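# Move latched lever into notch number 4

## Task

Put the lever into the notch labelled 4 on the little number plates, making sure its latch has sunk all the way down into that notch; squeezing the red bar next to the handle frees the latch so the lever can swing.

## Robot and tools

Robot: a single seven-joint arm carrying a right-handed five-finger hand, viewed by three cameras (cam_high, cam_low, cam_wrist, each 672x504 pixels). A reference picture for the task can be seen with show_instructions.

Frame: all poses, velocities and targets use the scene frame. Its origin sits on the table top straight under the arm base; +z is up, and +y is to the left for someone looking along +x. The controlled point is the hand point, fixed to the palm: 0.05 m in front of the palm and 0.15 m from the wrist face along the fingers. Its +z runs along the straightened fingers, +y points out of the palm, and +x runs across the palm away from the thumb. Straight fingertips extend 0.06 to 0.07 m past the point along +z, lying 0.06 m behind it along -y. A wrist bracket on the little-finger side can strike objects.

The 14-number row (every number in [-1, 1]), used by execute_actions and move: dx, dy, dz, rx, ry, rz, little, ring, middle, index, thumb_bend, thumb_turn, force_limit, speed. The first six are an offset, not a pose: measured from the Hand target reported at the start of the action or move, along scene axes. For dx, dy, dz, 1.0 equals 0.6 m; rx, ry, rz form one rotation vector where 1.0 equals 180 degrees, turning about the Hand target position. Repeating the same offset moves the hand again. The six finger numbers are absolute targets: for the four fingers and thumb_bend, +1 is straight and -1 is curled; thumb_turn +1 puts the thumb beside the palm, -1 across in front of it. force_limit maps -1 to roughly 0 N and +1 to 10 N at the fingertip (15 N for the two thumb motors). speed goes from almost nothing at -1 to full at +0.48 and above. Zeros in the hand slots are real commands, so to keep the hand unchanged, resend the last six finger values plus force_limit and speed.

execute_actions(actions, cameras): actions is a list of actions; each action is a table of 1 to 15 rows, one row per 1/30 s step, the last row held to fill 15 steps (0.5 s). Every row in an action counts from the same start target. An empty list just reports state. cameras chooses images: omit or ["all"] for all, [] for none.

move(target, speed, blend, stop_force, zero, blocking, cameras): drives the hand point in a straight path. target is one 14-number row or a list of up to 15 rows, all offsets from the same starting Hand target. speed is the path's top speed in m/s, 0.002 to 2.2 (default 0.25); turning is capped at twice that in rad/s; one value or one per target. blend (m) rounds corners between list targets. stop_force (N, 3 to 120) ends the path when push against the motion reaches that amount; zero=true (default) re-zeroes first, false counts from the previous zero. blocking=false returns early and cannot go with stop_force. The path ignores obstacles; faster moves lag and strike harder. Leave out stop_force when backing away from a contact.

wait(seconds 0 to 10) lets time pass holding the last command. stop brakes a running move. zoom_image(camera, region [x0, y0, x1, y1] in pixels, at most 504 by 504) enlarges part of the latest image. zero_wrist_force re-zeroes the wrist sensor. clear_fault clears a torque or force fault already reported. finished_scene(scene) ends the current scene, taking its number; it is final.

Control details: each step the commanded orientation is limited to within 32 degrees of the measured one, so big turns need several actions. The hand point often rests short of the Hand target; a further action (even all zeros) requests it again, or send the missing distance. Large turns may swing the elbow. To release a push, command the target back beyond the current hand point.

Fingers: each motor starts only when its own target changes (by 0.002 or more), runs until reaching the target or force_limit, then locks. To grip harder, raise force_limit and send a more closed target than hand_measured; to loosen, send one more open. Close slowly (speed around -0.94 or less) for a gentle grip. A handle about 0.025 m thick or more can be held.

Results: end_effector_position (m) and end_effector_quat_wxyz, velocities, the Hand target, joint positions, torques and estimated external torques, wrist force and torque along the hand's own axes (plus the peak since last shown), and hand_measured, hand_stopped_by (moving, target, force, stalled, fault), hand_load_n (positive means pushed open), hand_force_limit, hand_speed, all in row order. A move adds a "move:" line: done (rest within 3 mm and 2 degrees), off_target, moving, held or fault, with limits=paced or limits=held. Neither done nor off_target tells whether anything is touched. Printed positions can be off by a few centimetres.

Avoid: 150 N on any part or joint torques at their load limits (waist and shoulder 115, upper arm roll and elbow 60.1, forearm roll and both wrist joints 36.6 N m), which halt the arm until clear_fault; hard hits, slams, very hard pushes, overloading fingers, releasing moving parts, and knocking things over. Pushing against an unreachable pose or holding loads heats motors; a MOTOR HOT line warns at 65 °C, and at 80 °C the arm brakes for 30 s or more. Joint targets are rate limited (waist and shoulder 2.09, upper arm roll and elbow 2.44, wrist joints 4.89 rad/s).

Each tool is called as name(argument=value, ...), one argument or row to a line, values as JSON.

Reference images:

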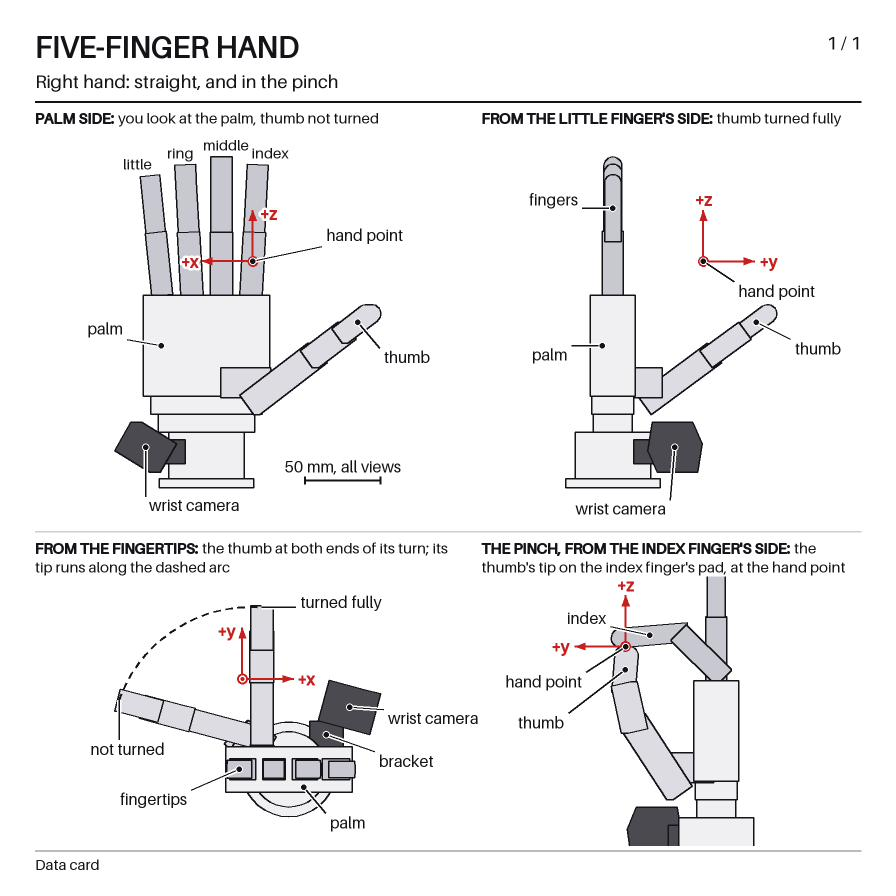

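## Session

execute_actions(
  actions=[],
)

Scene clock: 0.00 s.
end_effector_position=(+0.4546, -0.2745, +0.2768) hand_measured=(+1.000, +1.000, +1.000, +1.000, +1.000, +1.000) hand_load_n=(+0.0, +0.0, +0.0, +0.0, +0.0, -0.5) hand_stopped_by=(target, target, target, target, target, target) hand_force_limit=0.00 hand_speed=-0.80 end_effector_quat_wxyz=(-0.205, +0.747, -0.632, +0.007)
Joint positions: [-1.183 -0.558 0.809 1.778 0.018 0.72 -2.223]
Joint velocities: within noise
Joint torques (N m): no reading
External joint torques (N m): no reading
Motor temperatures (°C): [33 29 37 37 39 42 37]
Wrist force (N): no reading
Wrist torque (N m): no reading
Wrist force, peak (N): no reading
Hand target: +0.4546, -0.2745, +0.2768; -0.205, +0.747, -0.632, +0.007

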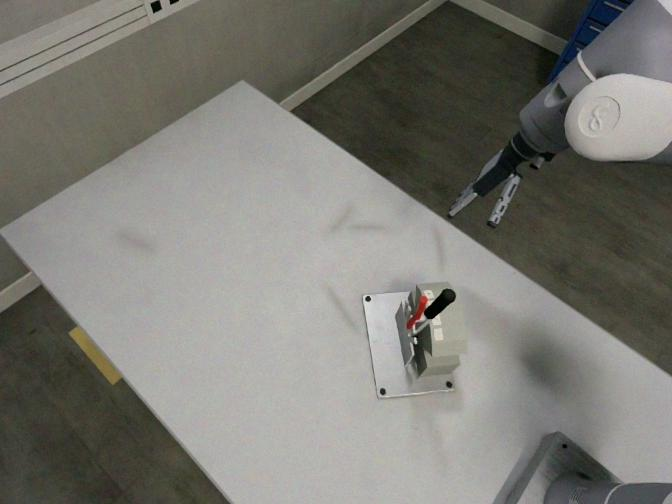

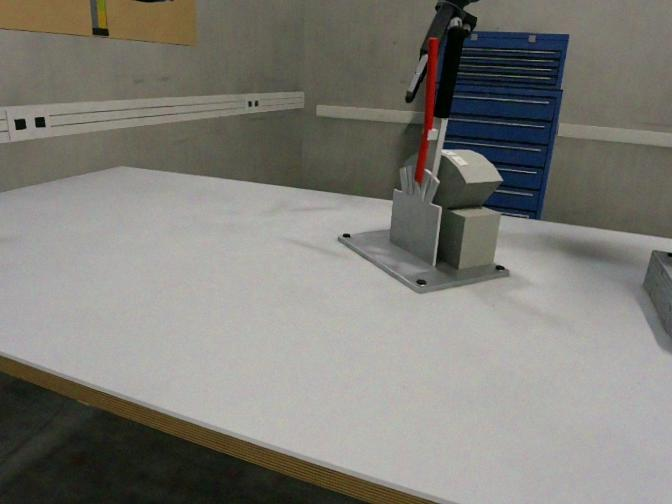

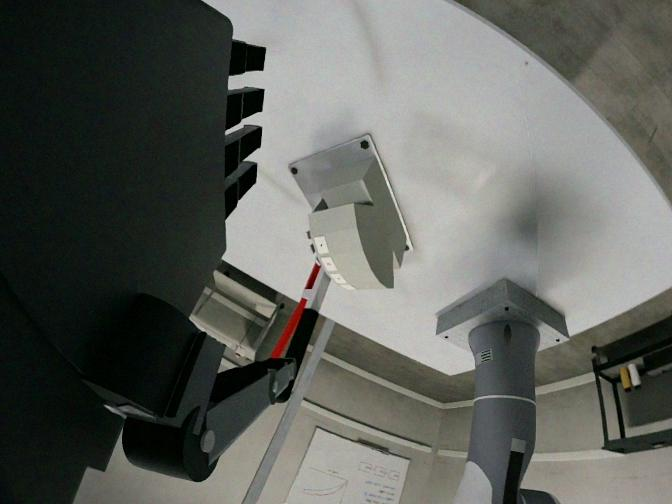

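zoom_image(
  camera="cam_high",
  region=[350, 270, 490, 410],
)

zoom_image(
  camera="cam_low",
  region=[330, 20, 530, 300],
)

zoom_image(
  camera="cam_wrist",
  region=[250, 120, 430, 390],
)

Scaled by 3.600.

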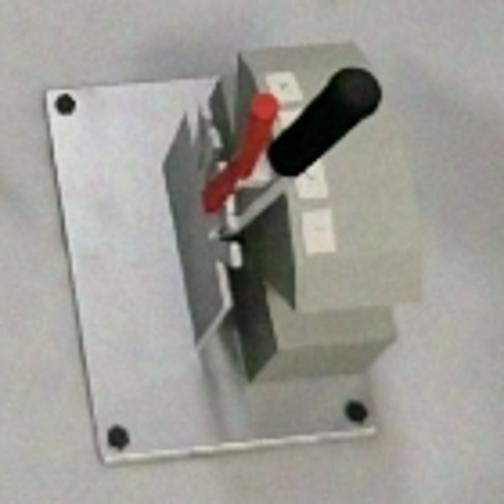

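Scaled by 1.800.

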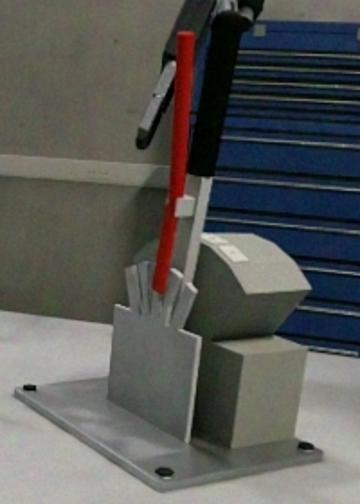

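Scaled by 1.867 from the camera's 672x504 image, which has a finer 960x720 frame.

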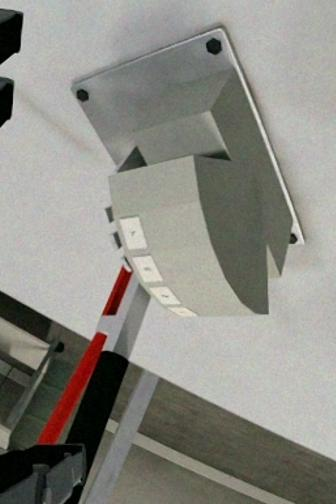

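move(
  target=[-0.224,0.243,0.055,0.402,-0.0763,-0.137,1,1,1,1,1,-1,0,0],
)

Scene clock: 12.43 s.
end_effector_position=(+0.3202, -0.1287, +0.3098) hand_measured=(+1.000, +1.000, +1.000, +1.000, +1.000, -1.000) hand_load_n=(+0.0, +0.0, +0.0, +0.0, +0.0, +0.0) hand_stopped_by=(target, target, target, target, target, target) hand_force_limit=0.00 hand_speed=0.00 end_effector_quat_wxyz=(+0.665, -0.336, +0.623, +0.240)
Joint positions: [-1.895 -0.95 0.972 1.977 0.782 0.32 -2.469]
Joint velocities: within noise
Joint torques (N m): [0.22 33.42 21.12 -9.76 2.05 -1.62 -0.26]
External joint torques (N m): [-0.08 0.87 -0.15 -0.33 -0.83 0.4 0.29]
Motor temperatures (°C): [33 29 37 38 39 42 37]
Wrist force (N): [-2.0 0.0 2.9]
Wrist torque (N m): [-0.25 0.04 -0.07]
Wrist force, peak (N): [-2.2 -0.3 3.1]
Hand target: +0.3202, -0.1287, +0.3098; +0.665, -0.336, +0.623, +0.240
Off the commanded pose: 0.000 m, 0 deg.
move: done
camera_calibration:
cam_wrist: T_world_to_cam=[[-0.700238, 0.612373, -0.366969, 0.415723], [-0.605597, -0.237317, 0.759561, -0.0856342], [0.378047, 0.754108, 0.53703, -0.0780416], [0, 0, 0, 1]] pos_world=[0.268748, -0.216048, 0.259512]

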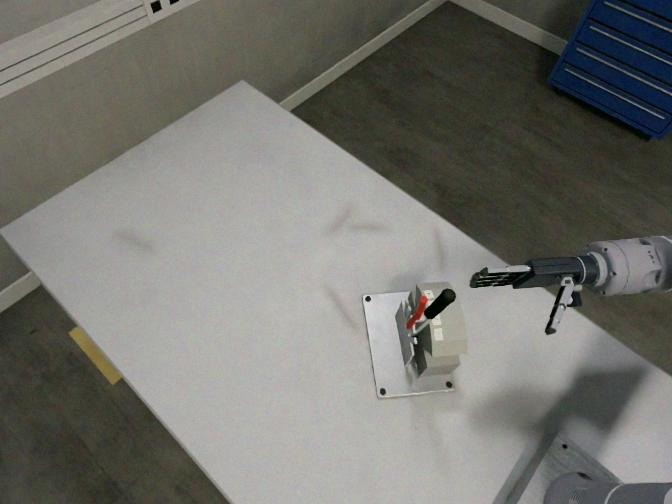

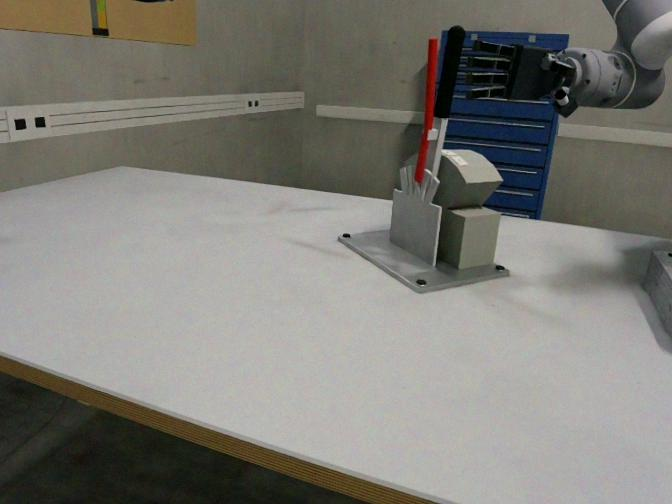

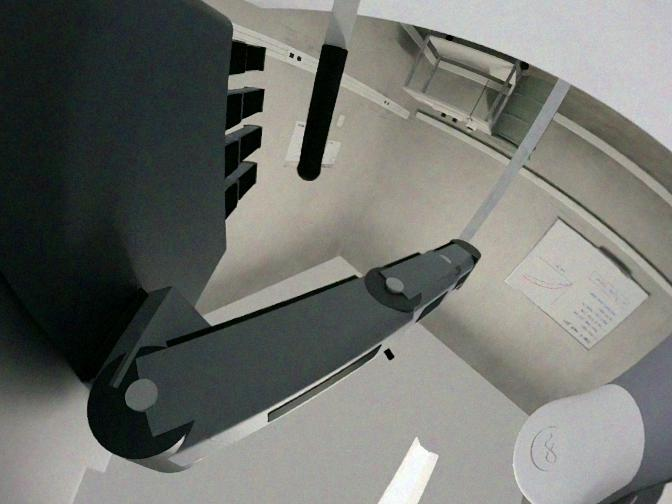

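move(
  target=[0.1667,0.187,-0.008,0,0,0,1,1,1,1,1,-1,0,0],
  speed=0.12,
  stop_force=8,
)

zoom_image(
  camera="cam_high",
  region=[370, 230, 550, 410],
)

zoom_image(
  camera="cam_low",
  region=[380, 10, 520, 280],
)

Scene clock: 15.23 s.
end_effector_position=(+0.4202, -0.0163, +0.3051) hand_measured=(+1.000, +1.000, +1.000, +1.000, +1.000, -1.000) hand_load_n=(+0.0, +0.0, +0.0, +0.0, +0.0, -0.5) hand_stopped_by=(target, target, target, target, target, target) hand_force_limit=0.00 hand_speed=0.00 end_effector_quat_wxyz=(+0.665, -0.336, +0.622, +0.240)
Joint positions: [-1.597 -1.03 1.063 2.028 1.007 0.67 -2.592]
Joint velocities: within noise
Joint torques (N m): [0.24 31.89 22.69 -8.03 2.03 -1.53 -0.21]
External joint torques (N m): [-0.23 0.72 -0.28 -0.01 -0.75 0.16 0.24]
Motor temperatures (°C): [33 29 37 37 39 42 37]
Wrist force (N): [-2.1 0.0 2.9]
Wrist torque (N m): [-0.28 0.06 -0.10]
Wrist force, peak (N): [-2.4 0.0 5.1]
Hand target: +0.4202, -0.0165, +0.3050; +0.665, -0.336, +0.623, +0.240
Off the commanded pose: 0.000 m, 0 deg.
move: done
camera_calibration:
cam_wrist: T_world_to_cam=[[-0.700685, 0.611812, -0.367051, 0.415388], [-0.605519, -0.237848, 0.759457, 0.00517183], [0.377343, 0.754396, 0.537121, -0.197853], [0, 0, 0, 1]] pos_world=[0.368847, -0.10365, 0.254812]

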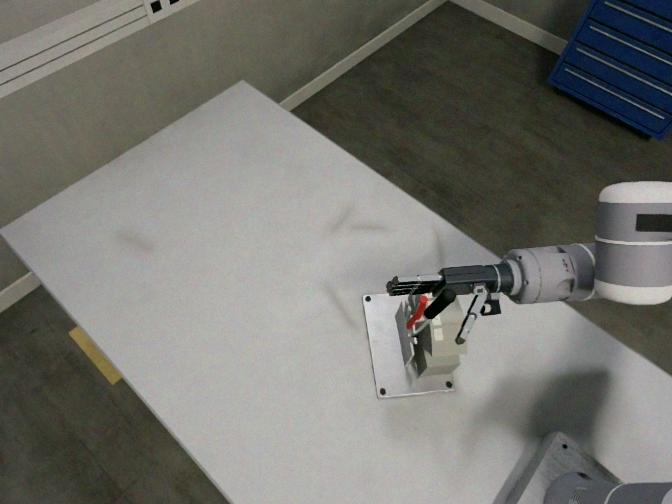

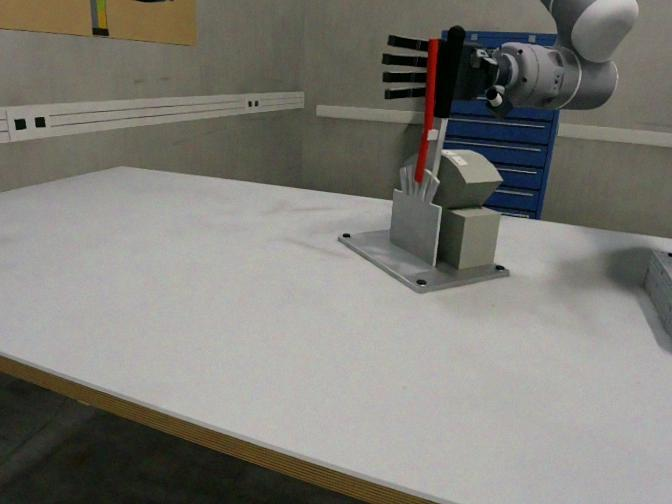

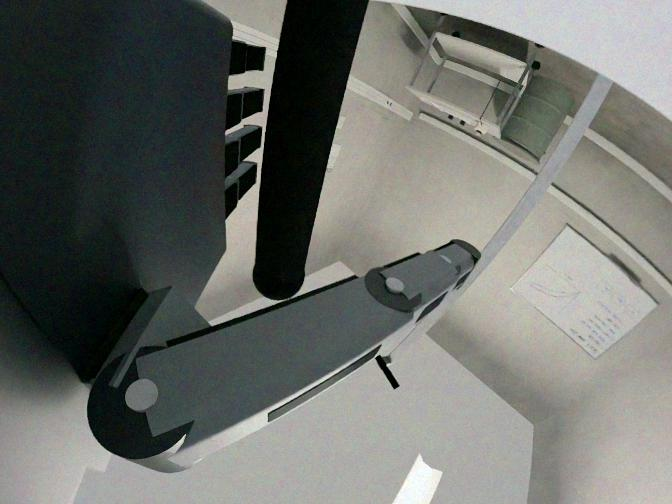

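Scaled by 2.800.

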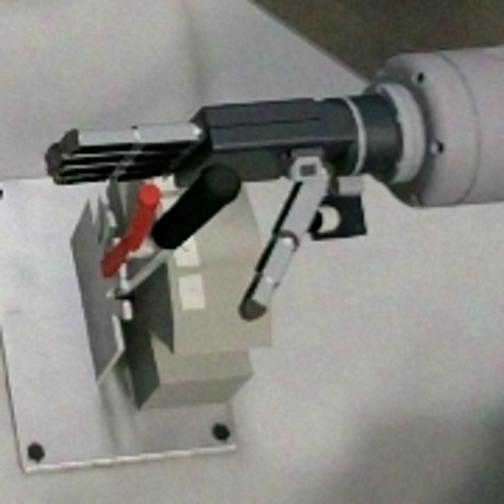

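Scaled by 1.867.

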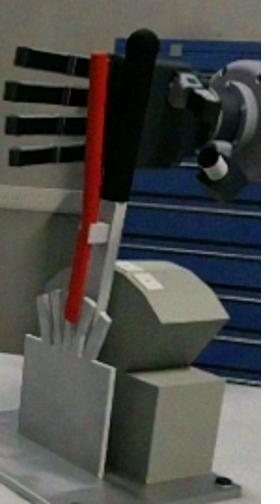

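move(
  target=[-0.0111,-0.0124,0,0,0,0,-1,-1,-1,-1,1,-1,-0.2,-0.85],
)

wait(
  seconds=1.5,
)

zoom_image(
  camera="cam_high",
  region=[370, 230, 550, 410],
)

zoom_image(
  camera="cam_low",
  region=[380, 10, 520, 280],
)

Scene clock: 21.83 s.
end_effector_position=(+0.4138, -0.0239, +0.3052) hand_measured=(+0.266, +0.336, +0.404, +0.460, +1.000, -1.000) hand_load_n=(+4.5, +3.5, +0.0, +0.0, -0.5, -0.5) hand_stopped_by=(force, force, force, force, target, target) hand_force_limit=-0.20 hand_speed=-0.85 end_effector_quat_wxyz=(+0.665, -0.336, +0.623, +0.240)
Joint positions: [-1.62 -1.023 1.058 2.03 0.991 0.649 -2.583]
Joint velocities: within noise
Joint torques (N m): [-1.95 33.08 20.11 -7.01 0.55 -1.55 0.01]
External joint torques (N m): [1.97 -0.52 2.13 -1.12 0.72 0.19 0.03]
Motor temperatures (°C): [33 30 37 37 39 42 37]
Wrist force (N): [-0.5 -3.5 12.5]
Wrist torque (N m): [-0.41 -0.40 -0.27]
Wrist force, peak (N): [-1.1 -4.0 12.9]
Hand target: +0.4136, -0.0239, +0.3050; +0.665, -0.336, +0.623, +0.240
Off the commanded pose: 0.000 m, 0 deg.
move: done
camera_calibration:
cam_wrist: T_world_to_cam=[[-0.70017, 0.612218, -0.367356, 0.415456], [-0.605806, -0.237134, 0.759452, -0.000461091], [0.377837, 0.754292, 0.53692, -0.189862], [0, 0, 0, 1]] pos_world=[0.362348, -0.111248, 0.254911]

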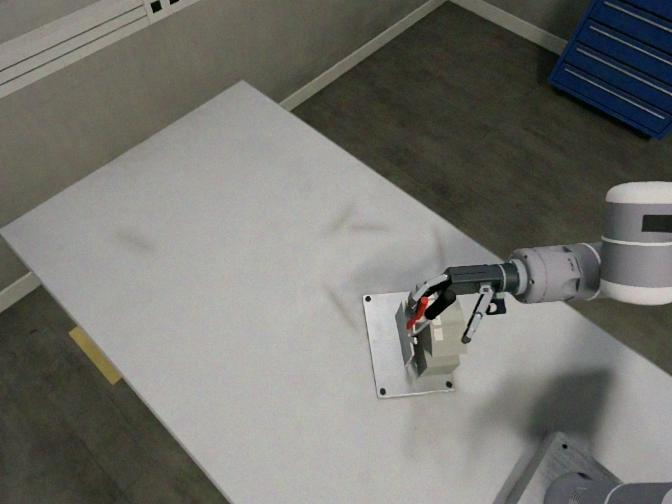

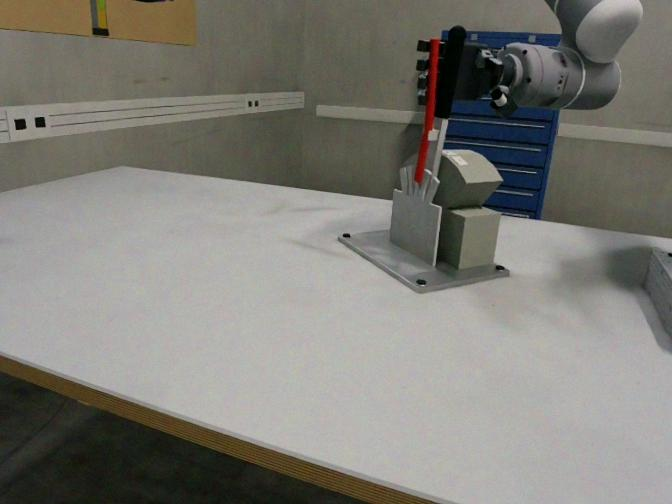

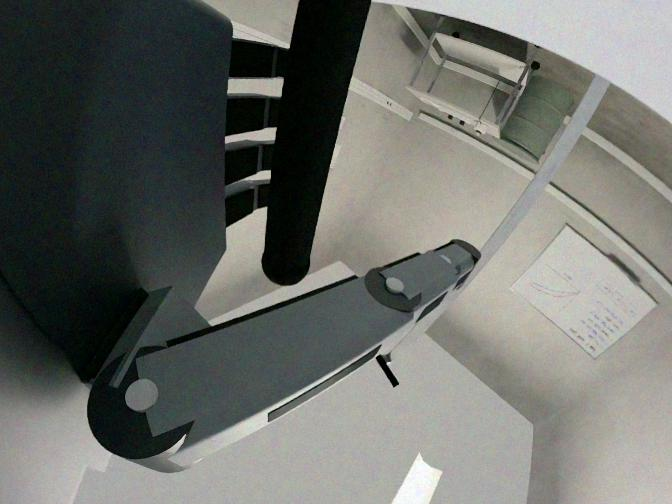

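Scene clock: 23.33 s.
end_effector_position=(+0.4138, -0.0239, +0.3052) hand_measured=(+0.266, +0.336, +0.404, +0.460, +1.000, -1.000) hand_load_n=(+4.5, +3.0, +0.0, +0.0, +0.0, +0.0) hand_stopped_by=(force, force, force, force, target, target) hand_force_limit=-0.20 hand_speed=-0.85 end_effector_quat_wxyz=(+0.665, -0.336, +0.623, +0.240)
Joint positions: [-1.62 -1.023 1.058 2.03 0.991 0.649 -2.583]
Joint velocities: within noise
Joint torques (N m): [-2.14 32.93 20.1 -7.01 0.5 -1.51 -0.05]
External joint torques (N m): [2.16 -0.37 2.14 -1.12 0.77 0.16 0.08]
Motor temperatures (°C): [33 30 37 37 39 42 37]
Wrist force (N): [-0.7 -3.8 12.5]
Wrist torque (N m): [-0.43 -0.43 -0.27]
Wrist force, peak (N): [-1.4 -4.0 12.7]
Hand target: +0.4136, -0.0239, +0.3050; +0.665, -0.336, +0.623, +0.240
Off the commanded pose: 0.000 m, 0 deg.
wait: 1.50 s; at rest by 0.17 s
camera_calibration:
cam_wrist: T_world_to_cam=[[-0.70017, 0.612218, -0.367356, 0.415456], [-0.605806, -0.237134, 0.759452, -0.000461091], [0.377837, 0.754292, 0.53692, -0.189862], [0, 0, 0, 1]] pos_world=[0.362348, -0.111248, 0.254911]

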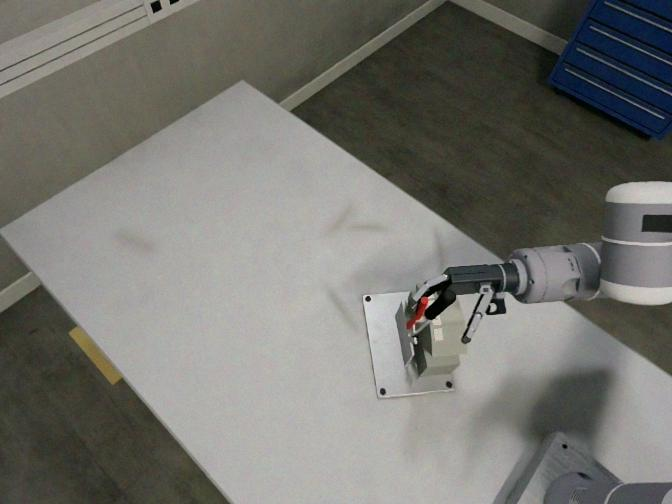

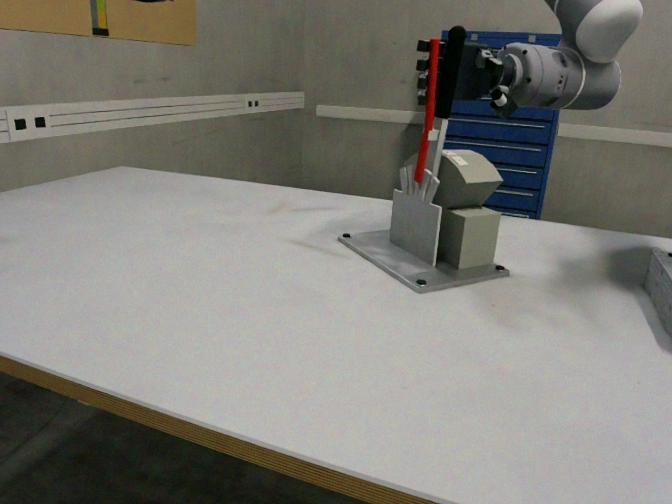

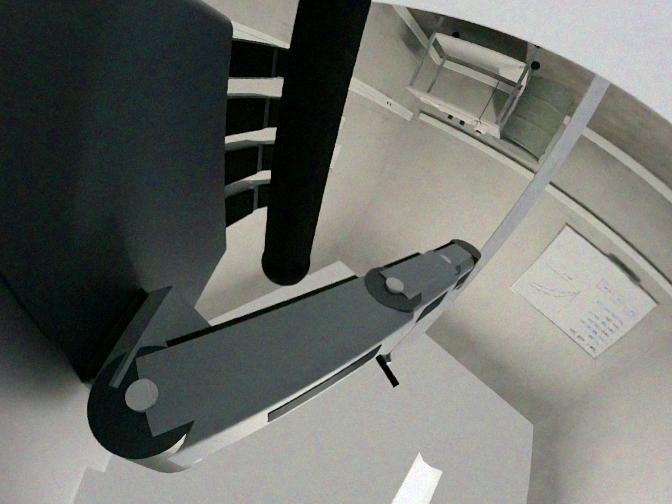

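Scaled by 2.800.

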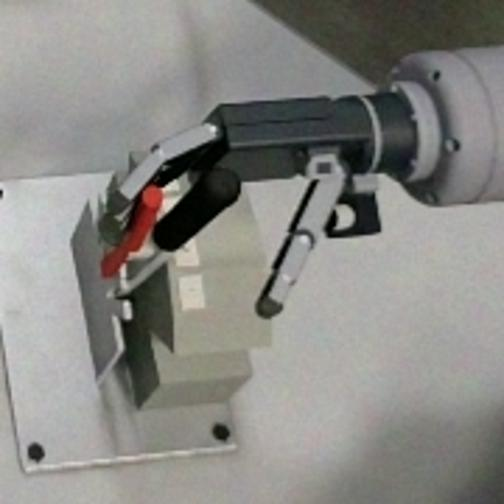

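Scaled by 1.867.

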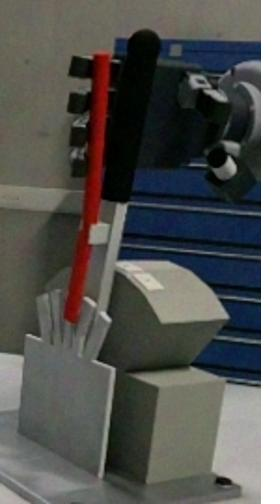

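move(
  target=[0,0,0,0,0,0,-0.97,-0.97,-0.97,-0.97,1,-1,0.6,-0.8],
  cameras=[],
)

wait(
  seconds=1.5,
)

zoom_image(
  camera="cam_high",
  region=[370, 230, 550, 410],
)

zoom_image(
  camera="cam_low",
  region=[380, 10, 520, 280],
)

Scene clock: 24.53 s.
end_effector_position=(+0.4142, -0.0238, +0.3057) hand_measured=(+0.214, +0.264, +0.298, +0.334, +1.000, -1.000) hand_load_n=(+1.5, +2.0, +7.0, +8.0, +0.0, +0.0) hand_stopped_by=(force, force, force, force, target, target) hand_force_limit=0.60 hand_speed=-0.80 end_effector_quat_wxyz=(+0.665, -0.335, +0.622, +0.240)
Joint positions: [-1.62 -1.023 1.058 2.029 0.992 0.649 -2.583]
Joint velocities: within noise
Joint torques (N m): [-3.59 33.3 18.21 -4.98 -1.01 -2.13 -0.41]
External joint torques (N m): [3.61 -0.74 4.03 -3.17 2.29 0.77 0.45]
Motor temperatures (°C): [33 30 37 37 39 42 37]
Wrist force (N): [-0.1 -9.3 21.9]
Wrist torque (N m): [-0.43 -0.23 -0.06]
Wrist force, peak (N): [0.2 -9.4 23.1]
Hand target: +0.4136, -0.0239, +0.3050; +0.665, -0.336, +0.623, +0.240
Off the commanded pose: 0.001 m, 0 deg.
move: done
No camera images: "cameras" was empty.

Scene clock: 26.03 s.
end_effector_position=(+0.4142, -0.0238, +0.3057) hand_measured=(+0.214, +0.264, +0.298, +0.334, +1.000, -1.000) hand_load_n=(+1.0, +2.0, +7.0, +7.5, +0.0, -0.5) hand_stopped_by=(force, force, force, force, target, target) hand_force_limit=0.60 hand_speed=-0.80 end_effector_quat_wxyz=(+0.665, -0.335, +0.622, +0.240)
Joint positions: [-1.62 -1.023 1.058 2.029 0.992 0.649 -2.583]
Joint velocities: within noise
Joint torques (N m): [-3.58 33.37 18.16 -4.91 -1.07 -2.14 -0.34]
External joint torques (N m): [3.6 -0.81 4.08 -3.24 2.35 0.78 0.37]
Motor temperatures (°C): [33 30 37 37 39 42 37]
Wrist force (N): [-0.7 -9.5 22.1]
Wrist torque (N m): [-0.45 -0.24 -0.07]
Wrist force, peak (N): [-1.1 -9.6 22.1]
Hand target: +0.4136, -0.0239, +0.3050; +0.665, -0.336, +0.623, +0.240
Off the commanded pose: 0.001 m, 0 deg.
wait: 1.50 s; at rest by 0.17 s
camera_calibration:
cam_wrist: T_world_to_cam=[[-0.699783, 0.612813, -0.367103, 0.415586], [-0.606195, -0.237542, 0.759013, -0.000192149], [0.377931, 0.75368, 0.537712, -0.190629], [0, 0, 0, 1]] pos_world=[0.362748, -0.111049, 0.255212]

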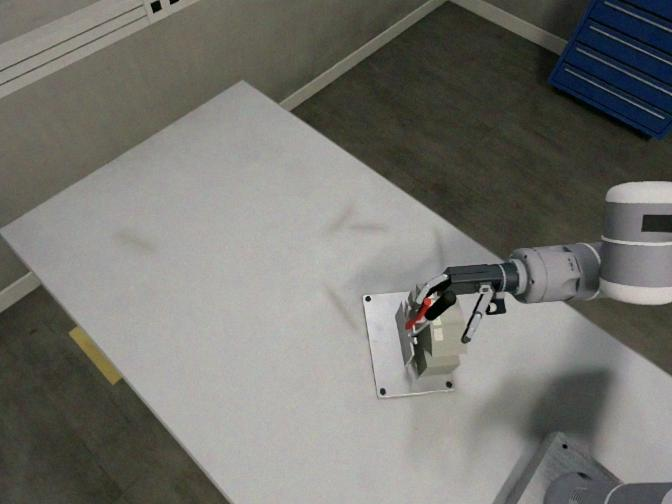

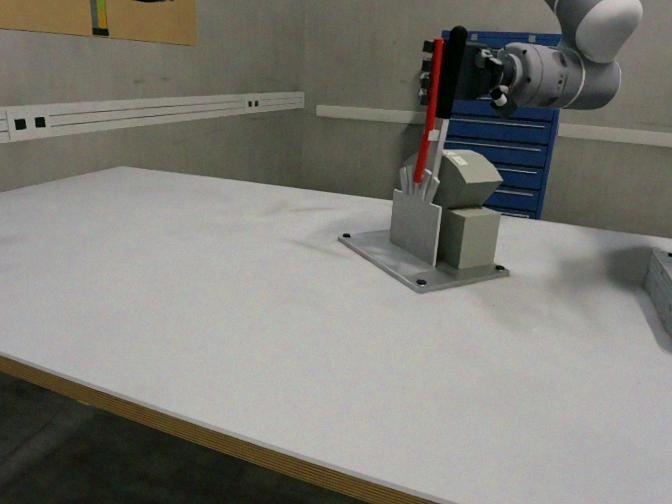

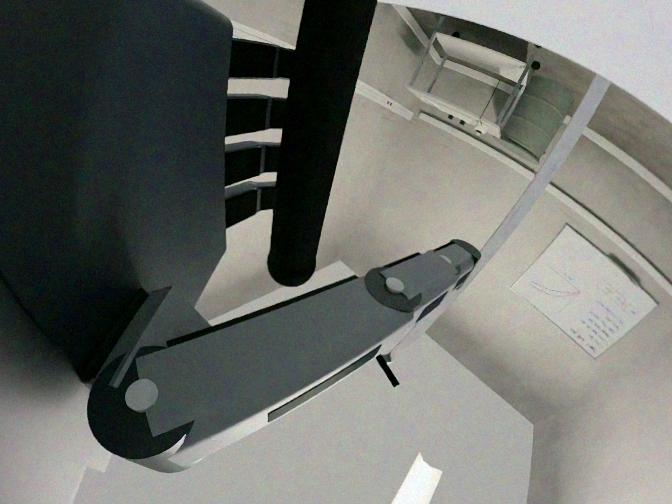

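Scaled by 2.800.

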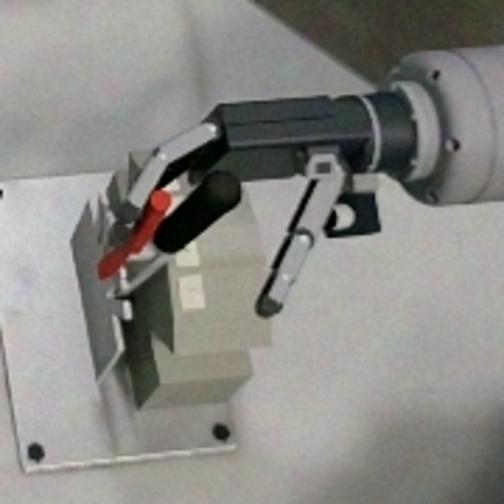

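Scaled by 1.867.

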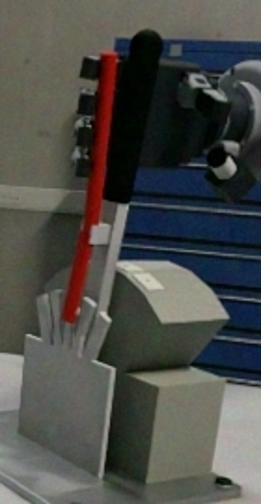

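move(
  target=[0,0,0,0,0,0,-0.97,-0.97,-0.99,-0.99,1,-1,1,-0.8],
  cameras=[],
)

move(
  target=[0,0,0,0,0,0,-0.97,-0.97,-0.99,-0.99,-1,-1,-0.3,-0.8],
  cameras=[],
)

wait(
  seconds=1,
)

zoom_image(
  camera="cam_high",
  region=[370, 230, 550, 410],
)

zoom_image(
  camera="cam_low",
  region=[380, 10, 520, 280],
)

Scene clock: 28.30 s.
end_effector_position=(+0.4144, -0.0239, +0.3058) hand_measured=(+0.214, +0.264, +0.282, +0.320, +1.000, -1.000) hand_load_n=(+0.0, +0.0, +10.5, +10.0, +0.0, -0.5) hand_stopped_by=(force, force, force, force, target, target) hand_force_limit=1.00 hand_speed=-0.80 end_effector_quat_wxyz=(+0.665, -0.335, +0.622, +0.240)
Joint positions: [-1.619 -1.022 1.058 2.029 0.993 0.649 -2.583]
Joint velocities: within noise
Joint torques (N m): [-3.95 33.33 17.43 -4.08 -1.56 -2.25 -0.47]
External joint torques (N m): [3.96 -0.76 4.81 -4.07 2.84 0.89 0.51]
Motor temperatures (°C): [33 30 37 37 39 42 37]
Wrist force (N): [-1.0 -11.2 24.2]
Wrist torque (N m): [-0.45 -0.08 -0.10]
Wrist force, peak (N): [-1.4 -12.1 25.8]
Hand target: +0.4136, -0.0239, +0.3050; +0.665, -0.336, +0.623, +0.240
Off the commanded pose: 0.001 m, 0 deg.
move: done
No camera images: "cameras" was empty.

Scene clock: 32.07 s.
end_effector_position=(+0.4143, -0.0238, +0.3058) hand_measured=(+0.214, +0.264, +0.282, +0.320, +0.004, -1.000) hand_load_n=(+0.0, +0.0, +11.5, +10.5, +6.5, +0.5) hand_stopped_by=(force, force, force, force, force, target) hand_force_limit=-0.30 hand_speed=-0.80 end_effector_quat_wxyz=(+0.665, -0.335, +0.622, +0.240)
Joint positions: [-1.619 -1.022 1.058 2.029 0.993 0.648 -2.583]
Joint velocities: within noise
Joint torques (N m): [-3.92 33.29 17.71 -5.1 -1.35 -2.07 -0.42]
External joint torques (N m): [3.94 -0.73 4.53 -3.06 2.63 0.7 0.46]
Motor temperatures (°C): [33 30 37 37 39 42 37]
Wrist force (N): [-1.6 -9.5 23.1]
Wrist torque (N m): [-0.29 -0.08 -0.05]
Wrist force, peak (N): [-1.6 -11.6 24.3]
Hand target: +0.4136, -0.0239, +0.3050; +0.665, -0.336, +0.623, +0.240
Off the commanded pose: 0.001 m, 0 deg.
move: done
No camera images: "cameras" was empty.

Scene clock: 33.07 s.
end_effector_position=(+0.4143, -0.0238, +0.3058) hand_measured=(+0.214, +0.264, +0.282, +0.320, +0.004, -1.000) hand_load_n=(+0.0, +0.0, +11.0, +10.5, +6.5, +0.5) hand_stopped_by=(force, force, force, force, force, target) hand_force_limit=-0.30 hand_speed=-0.80 end_effector_quat_wxyz=(+0.665, -0.335, +0.622, +0.240)
Joint positions: [-1.619 -1.022 1.058 2.029 0.993 0.648 -2.583]
Joint velocities: within noise
Joint torques (N m): [-3.92 33.34 17.79 -5.1 -1.39 -2.09 -0.5]
External joint torques (N m): [3.94 -0.77 4.45 -3.06 2.67 0.73 0.54]
Motor temperatures (°C): [33 30 37 37 39 42 37]
Wrist force (N): [-1.5 -9.4 23.3]
Wrist torque (N m): [-0.30 -0.08 -0.05]
Wrist force, peak (N): [-1.7 -9.3 23.5]
Hand target: +0.4136, -0.0239, +0.3050; +0.665, -0.336, +0.623, +0.240
Off the commanded pose: 0.001 m, 0 deg.
wait: 1.00 s; at rest by 0.17 s
camera_calibration:
cam_wrist: T_world_to_cam=[[-0.699749, 0.613007, -0.366843, 0.415636], [-0.606104, -0.237623, 0.759061, -0.000261798], [0.378139, 0.753497, 0.537823, -0.190846], [0, 0, 0, 1]] pos_world=[0.362849, -0.111049, 0.255313]

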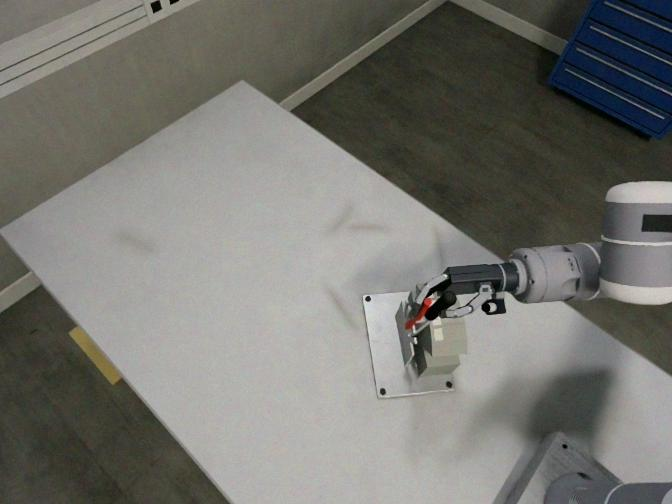

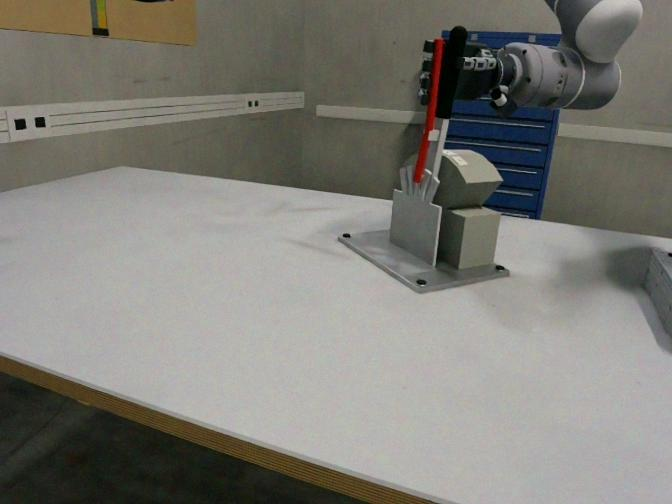

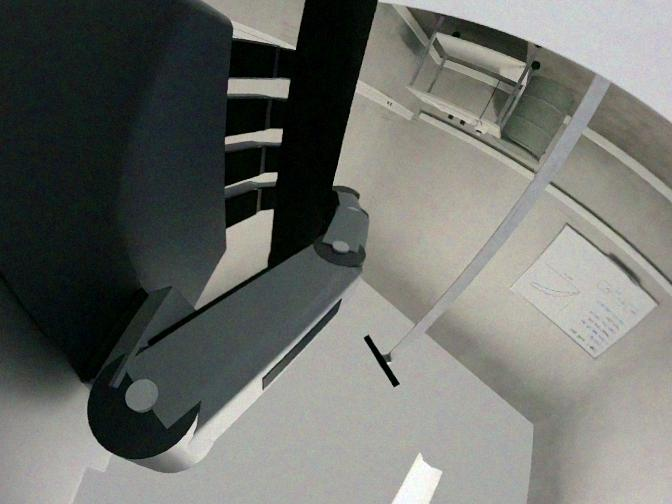

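Scaled by 2.800.

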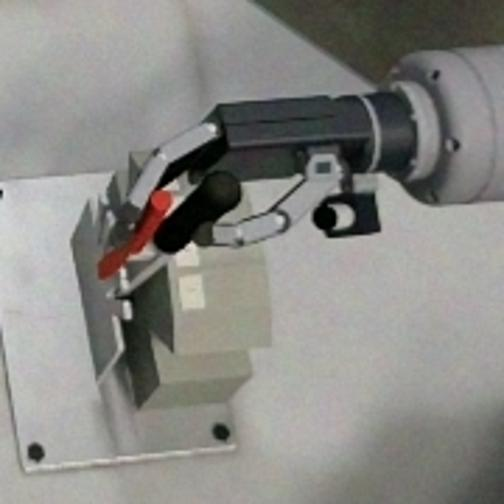

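Scaled by 1.867.

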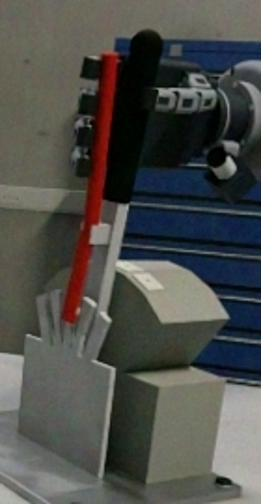

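move(
  target=[0.0397,-0.0356,0,0.0296,0.0331,0,-0.97,-0.97,-0.99,-0.99,-1,-1,-0.3,-0.8],
  speed=0.04,
  stop_force=25,
)

zoom_image(
  camera="cam_high",
  region=[370, 230, 550, 410],
)

zoom_image(
  camera="cam_low",
  region=[380, 10, 520, 280],
)

Scene clock: 37.43 s.
end_effector_position=(+0.4218, -0.0298, +0.3061) hand_measured=(+0.214, +0.264, +0.282, +0.320, +0.006, -1.000) hand_load_n=(+0.0, -0.5, +1.0, +1.0, +20.0, +9.0) hand_stopped_by=(force, force, force, force, force, target) hand_force_limit=-0.30 hand_speed=-0.80 end_effector_quat_wxyz=(+0.659, -0.320, +0.630, +0.260)
Joint positions: [-1.595 -1.026 1.039 2.003 0.992 0.633 -2.526]
Joint velocities: within noise
Joint torques (N m): [-4.29 34.13 16.33 -17.85 0.96 3.48 -0.44]
External joint torques (N m): [4.3 -0.63 6.06 9.52 0.32 -4.85 0.48]
Motor temperatures (°C): [33 30 38 37 39 42 37]
Wrist force (N): [-14.5 14.9 5.7]
Wrist torque (N m): [-0.19 0.12 -0.06]
Wrist force, peak (N): [-1.8 -9.5 23.4]
Hand target: +0.4227, -0.0321, +0.3051; +0.658, -0.319, +0.631, +0.258 (not the last commanded pose)
Off the commanded pose: 0.022 m, 5 deg.
move: contact
camera_calibration:
cam_wrist: T_world_to_cam=[[-0.716504, 0.621928, -0.315954, 0.41643], [-0.574768, -0.26967, 0.772606, -0.0157439], [0.395302, 0.735176, 0.550684, -0.201059], [0, 0, 0, 1]] pos_world=[0.368803, -0.115422, 0.254456]

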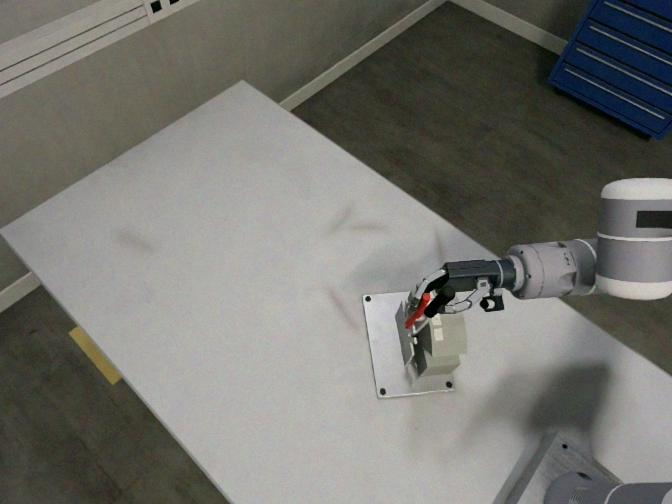

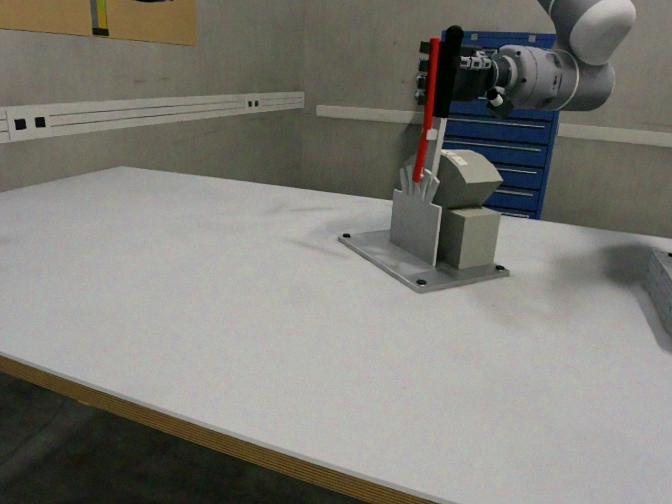

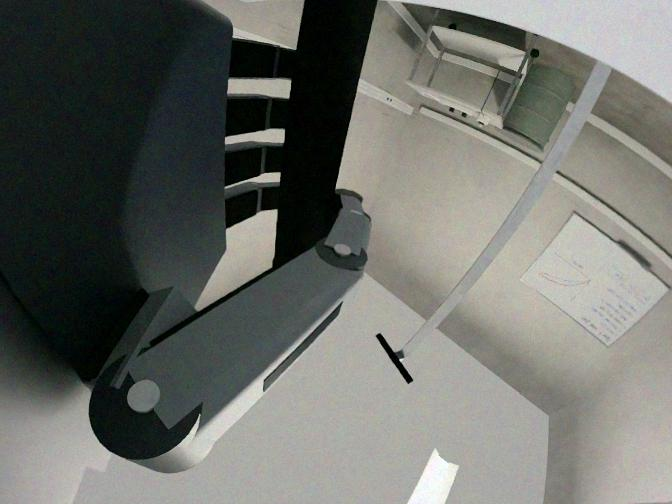

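Scaled by 2.800.

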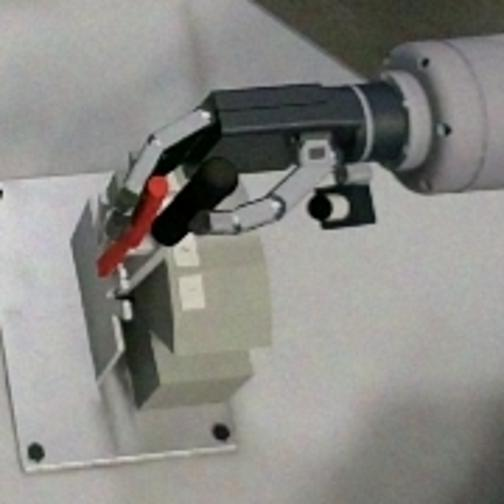

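Scaled by 1.867.

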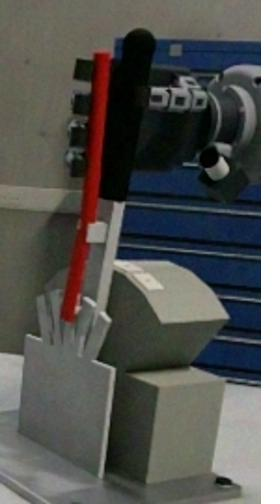

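move(
  target=[0,0,0,0,0,0,0.9,0.9,0.9,0.9,1,-1,-0.3,-0.3],
  cameras=[],
)

move(
  target=[-0.0273,0.0243,0,0,0,0,0.9,0.9,0.9,0.9,1,-1,-0.3,-0.3],
  speed=0.03,
  stop_force=5,
)

zoom_image(
  camera="cam_high",
  region=[370, 230, 550, 410],
)

Scene clock: 40.43 s.
end_effector_position=(+0.4226, -0.0319, +0.3052) hand_measured=(+0.900, +0.900, +0.900, +0.900, +1.000, -1.000) hand_load_n=(+0.0, +0.0, +0.0, +0.0, +0.0, -0.5) hand_stopped_by=(target, target, target, target, target, target) hand_force_limit=-0.30 hand_speed=-0.30 end_effector_quat_wxyz=(+0.658, -0.319, +0.631, +0.258)
Joint positions: [-1.595 -1.026 1.037 2 0.993 0.634 -2.526]
Joint velocities: within noise
Joint torques (N m): [0.14 33.11 22.55 -8.26 1.83 -1.51 -0.19]
External joint torques (N m): [-0.13 0.49 -0.16 -0.12 -0.56 0.15 0.22]
Motor temperatures (°C): [33 30 38 37 39 42 37]
Wrist force (N): [-2.3 -0.4 1.8]
Wrist torque (N m): [-0.29 0.13 -0.13]
Wrist force, peak (N): [-14.9 14.9 5.8]
Hand target: +0.4227, -0.0321, +0.3051; +0.658, -0.319, +0.631, +0.258
Off the commanded pose: 0.000 m, 0 deg.
move: done
No camera images: "cameras" was empty.

Scene clock: 41.77 s.
end_effector_position=(+0.4062, -0.0174, +0.3051) hand_measured=(+0.900, +0.900, +0.900, +0.900, +1.000, -1.000) hand_load_n=(+0.0, +0.0, +0.0, +0.0, -0.5, +0.0) hand_stopped_by=(target, target, target, target, target, target) hand_force_limit=-0.30 hand_speed=-0.30 end_effector_quat_wxyz=(+0.658, -0.319, +0.631, +0.258)
Joint positions: [-1.623 -1.012 1.044 2.052 1.007 0.642 -2.556]
Joint velocities: within noise
Joint torques (N m): [0.13 31.9 21.95 -7.53 2.05 -1.53 -0.23]
External joint torques (N m): [-0.11 0.12 -0.23 -0.29 -0.72 0.14 0.26]
Motor temperatures (°C): [33 30 38 37 39 42 37]
Wrist force (N): [-2.0 -0.3 1.8]
Wrist torque (N m): [-0.28 0.07 -0.10]
Wrist force, peak (N): [-2.3 -0.3 1.8]
Hand target: +0.4063, -0.0175, +0.3051; +0.658, -0.319, +0.631, +0.258
Off the commanded pose: 0.000 m, 0 deg.
move: done
camera_calibration:
cam_wrist: T_world_to_cam=[[-0.714347, 0.623841, -0.317065, 0.396686], [-0.574979, -0.264978, 0.774071, -0.0208303], [0.398882, 0.735261, 0.547982, -0.204117], [0, 0, 0, 1]] pos_world=[0.352813, -0.102909, 0.253752]

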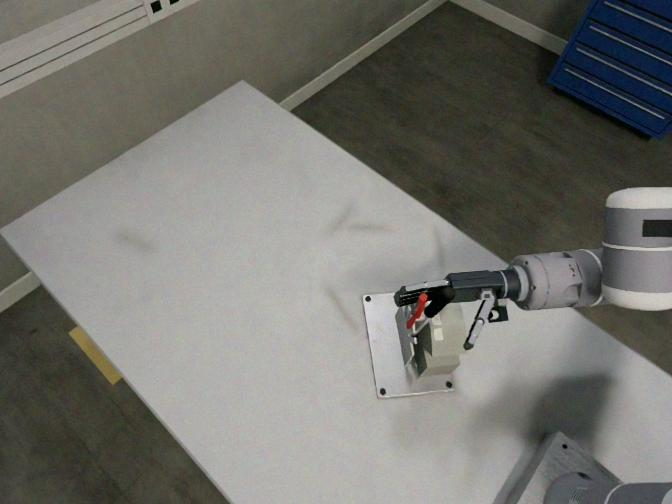

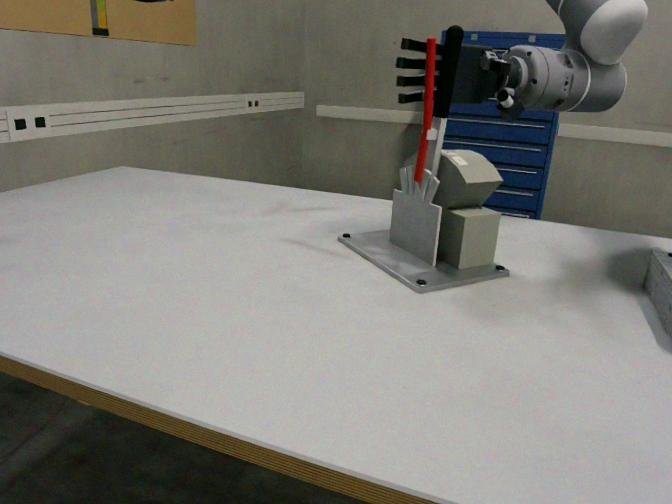

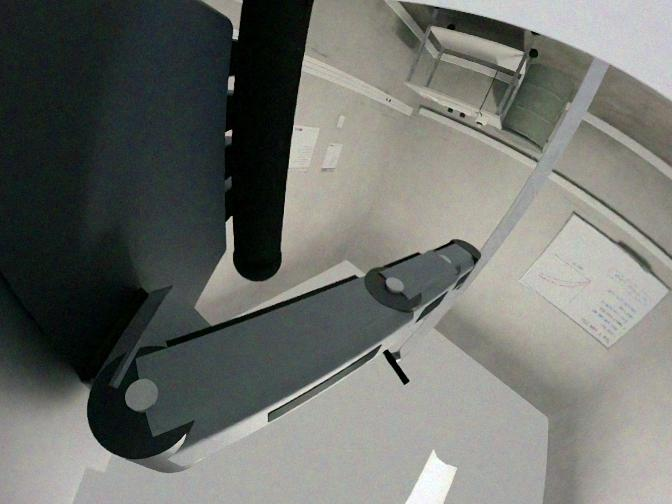

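Scaled by 2.800.

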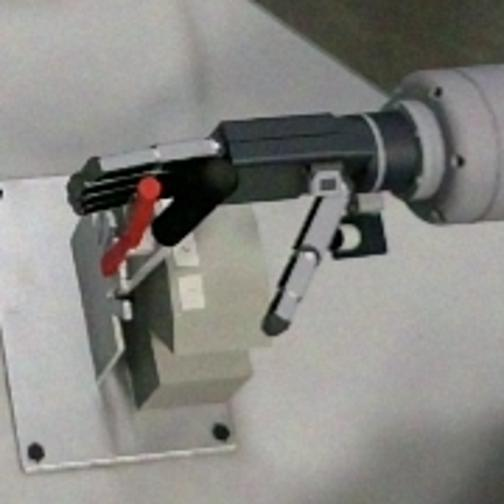

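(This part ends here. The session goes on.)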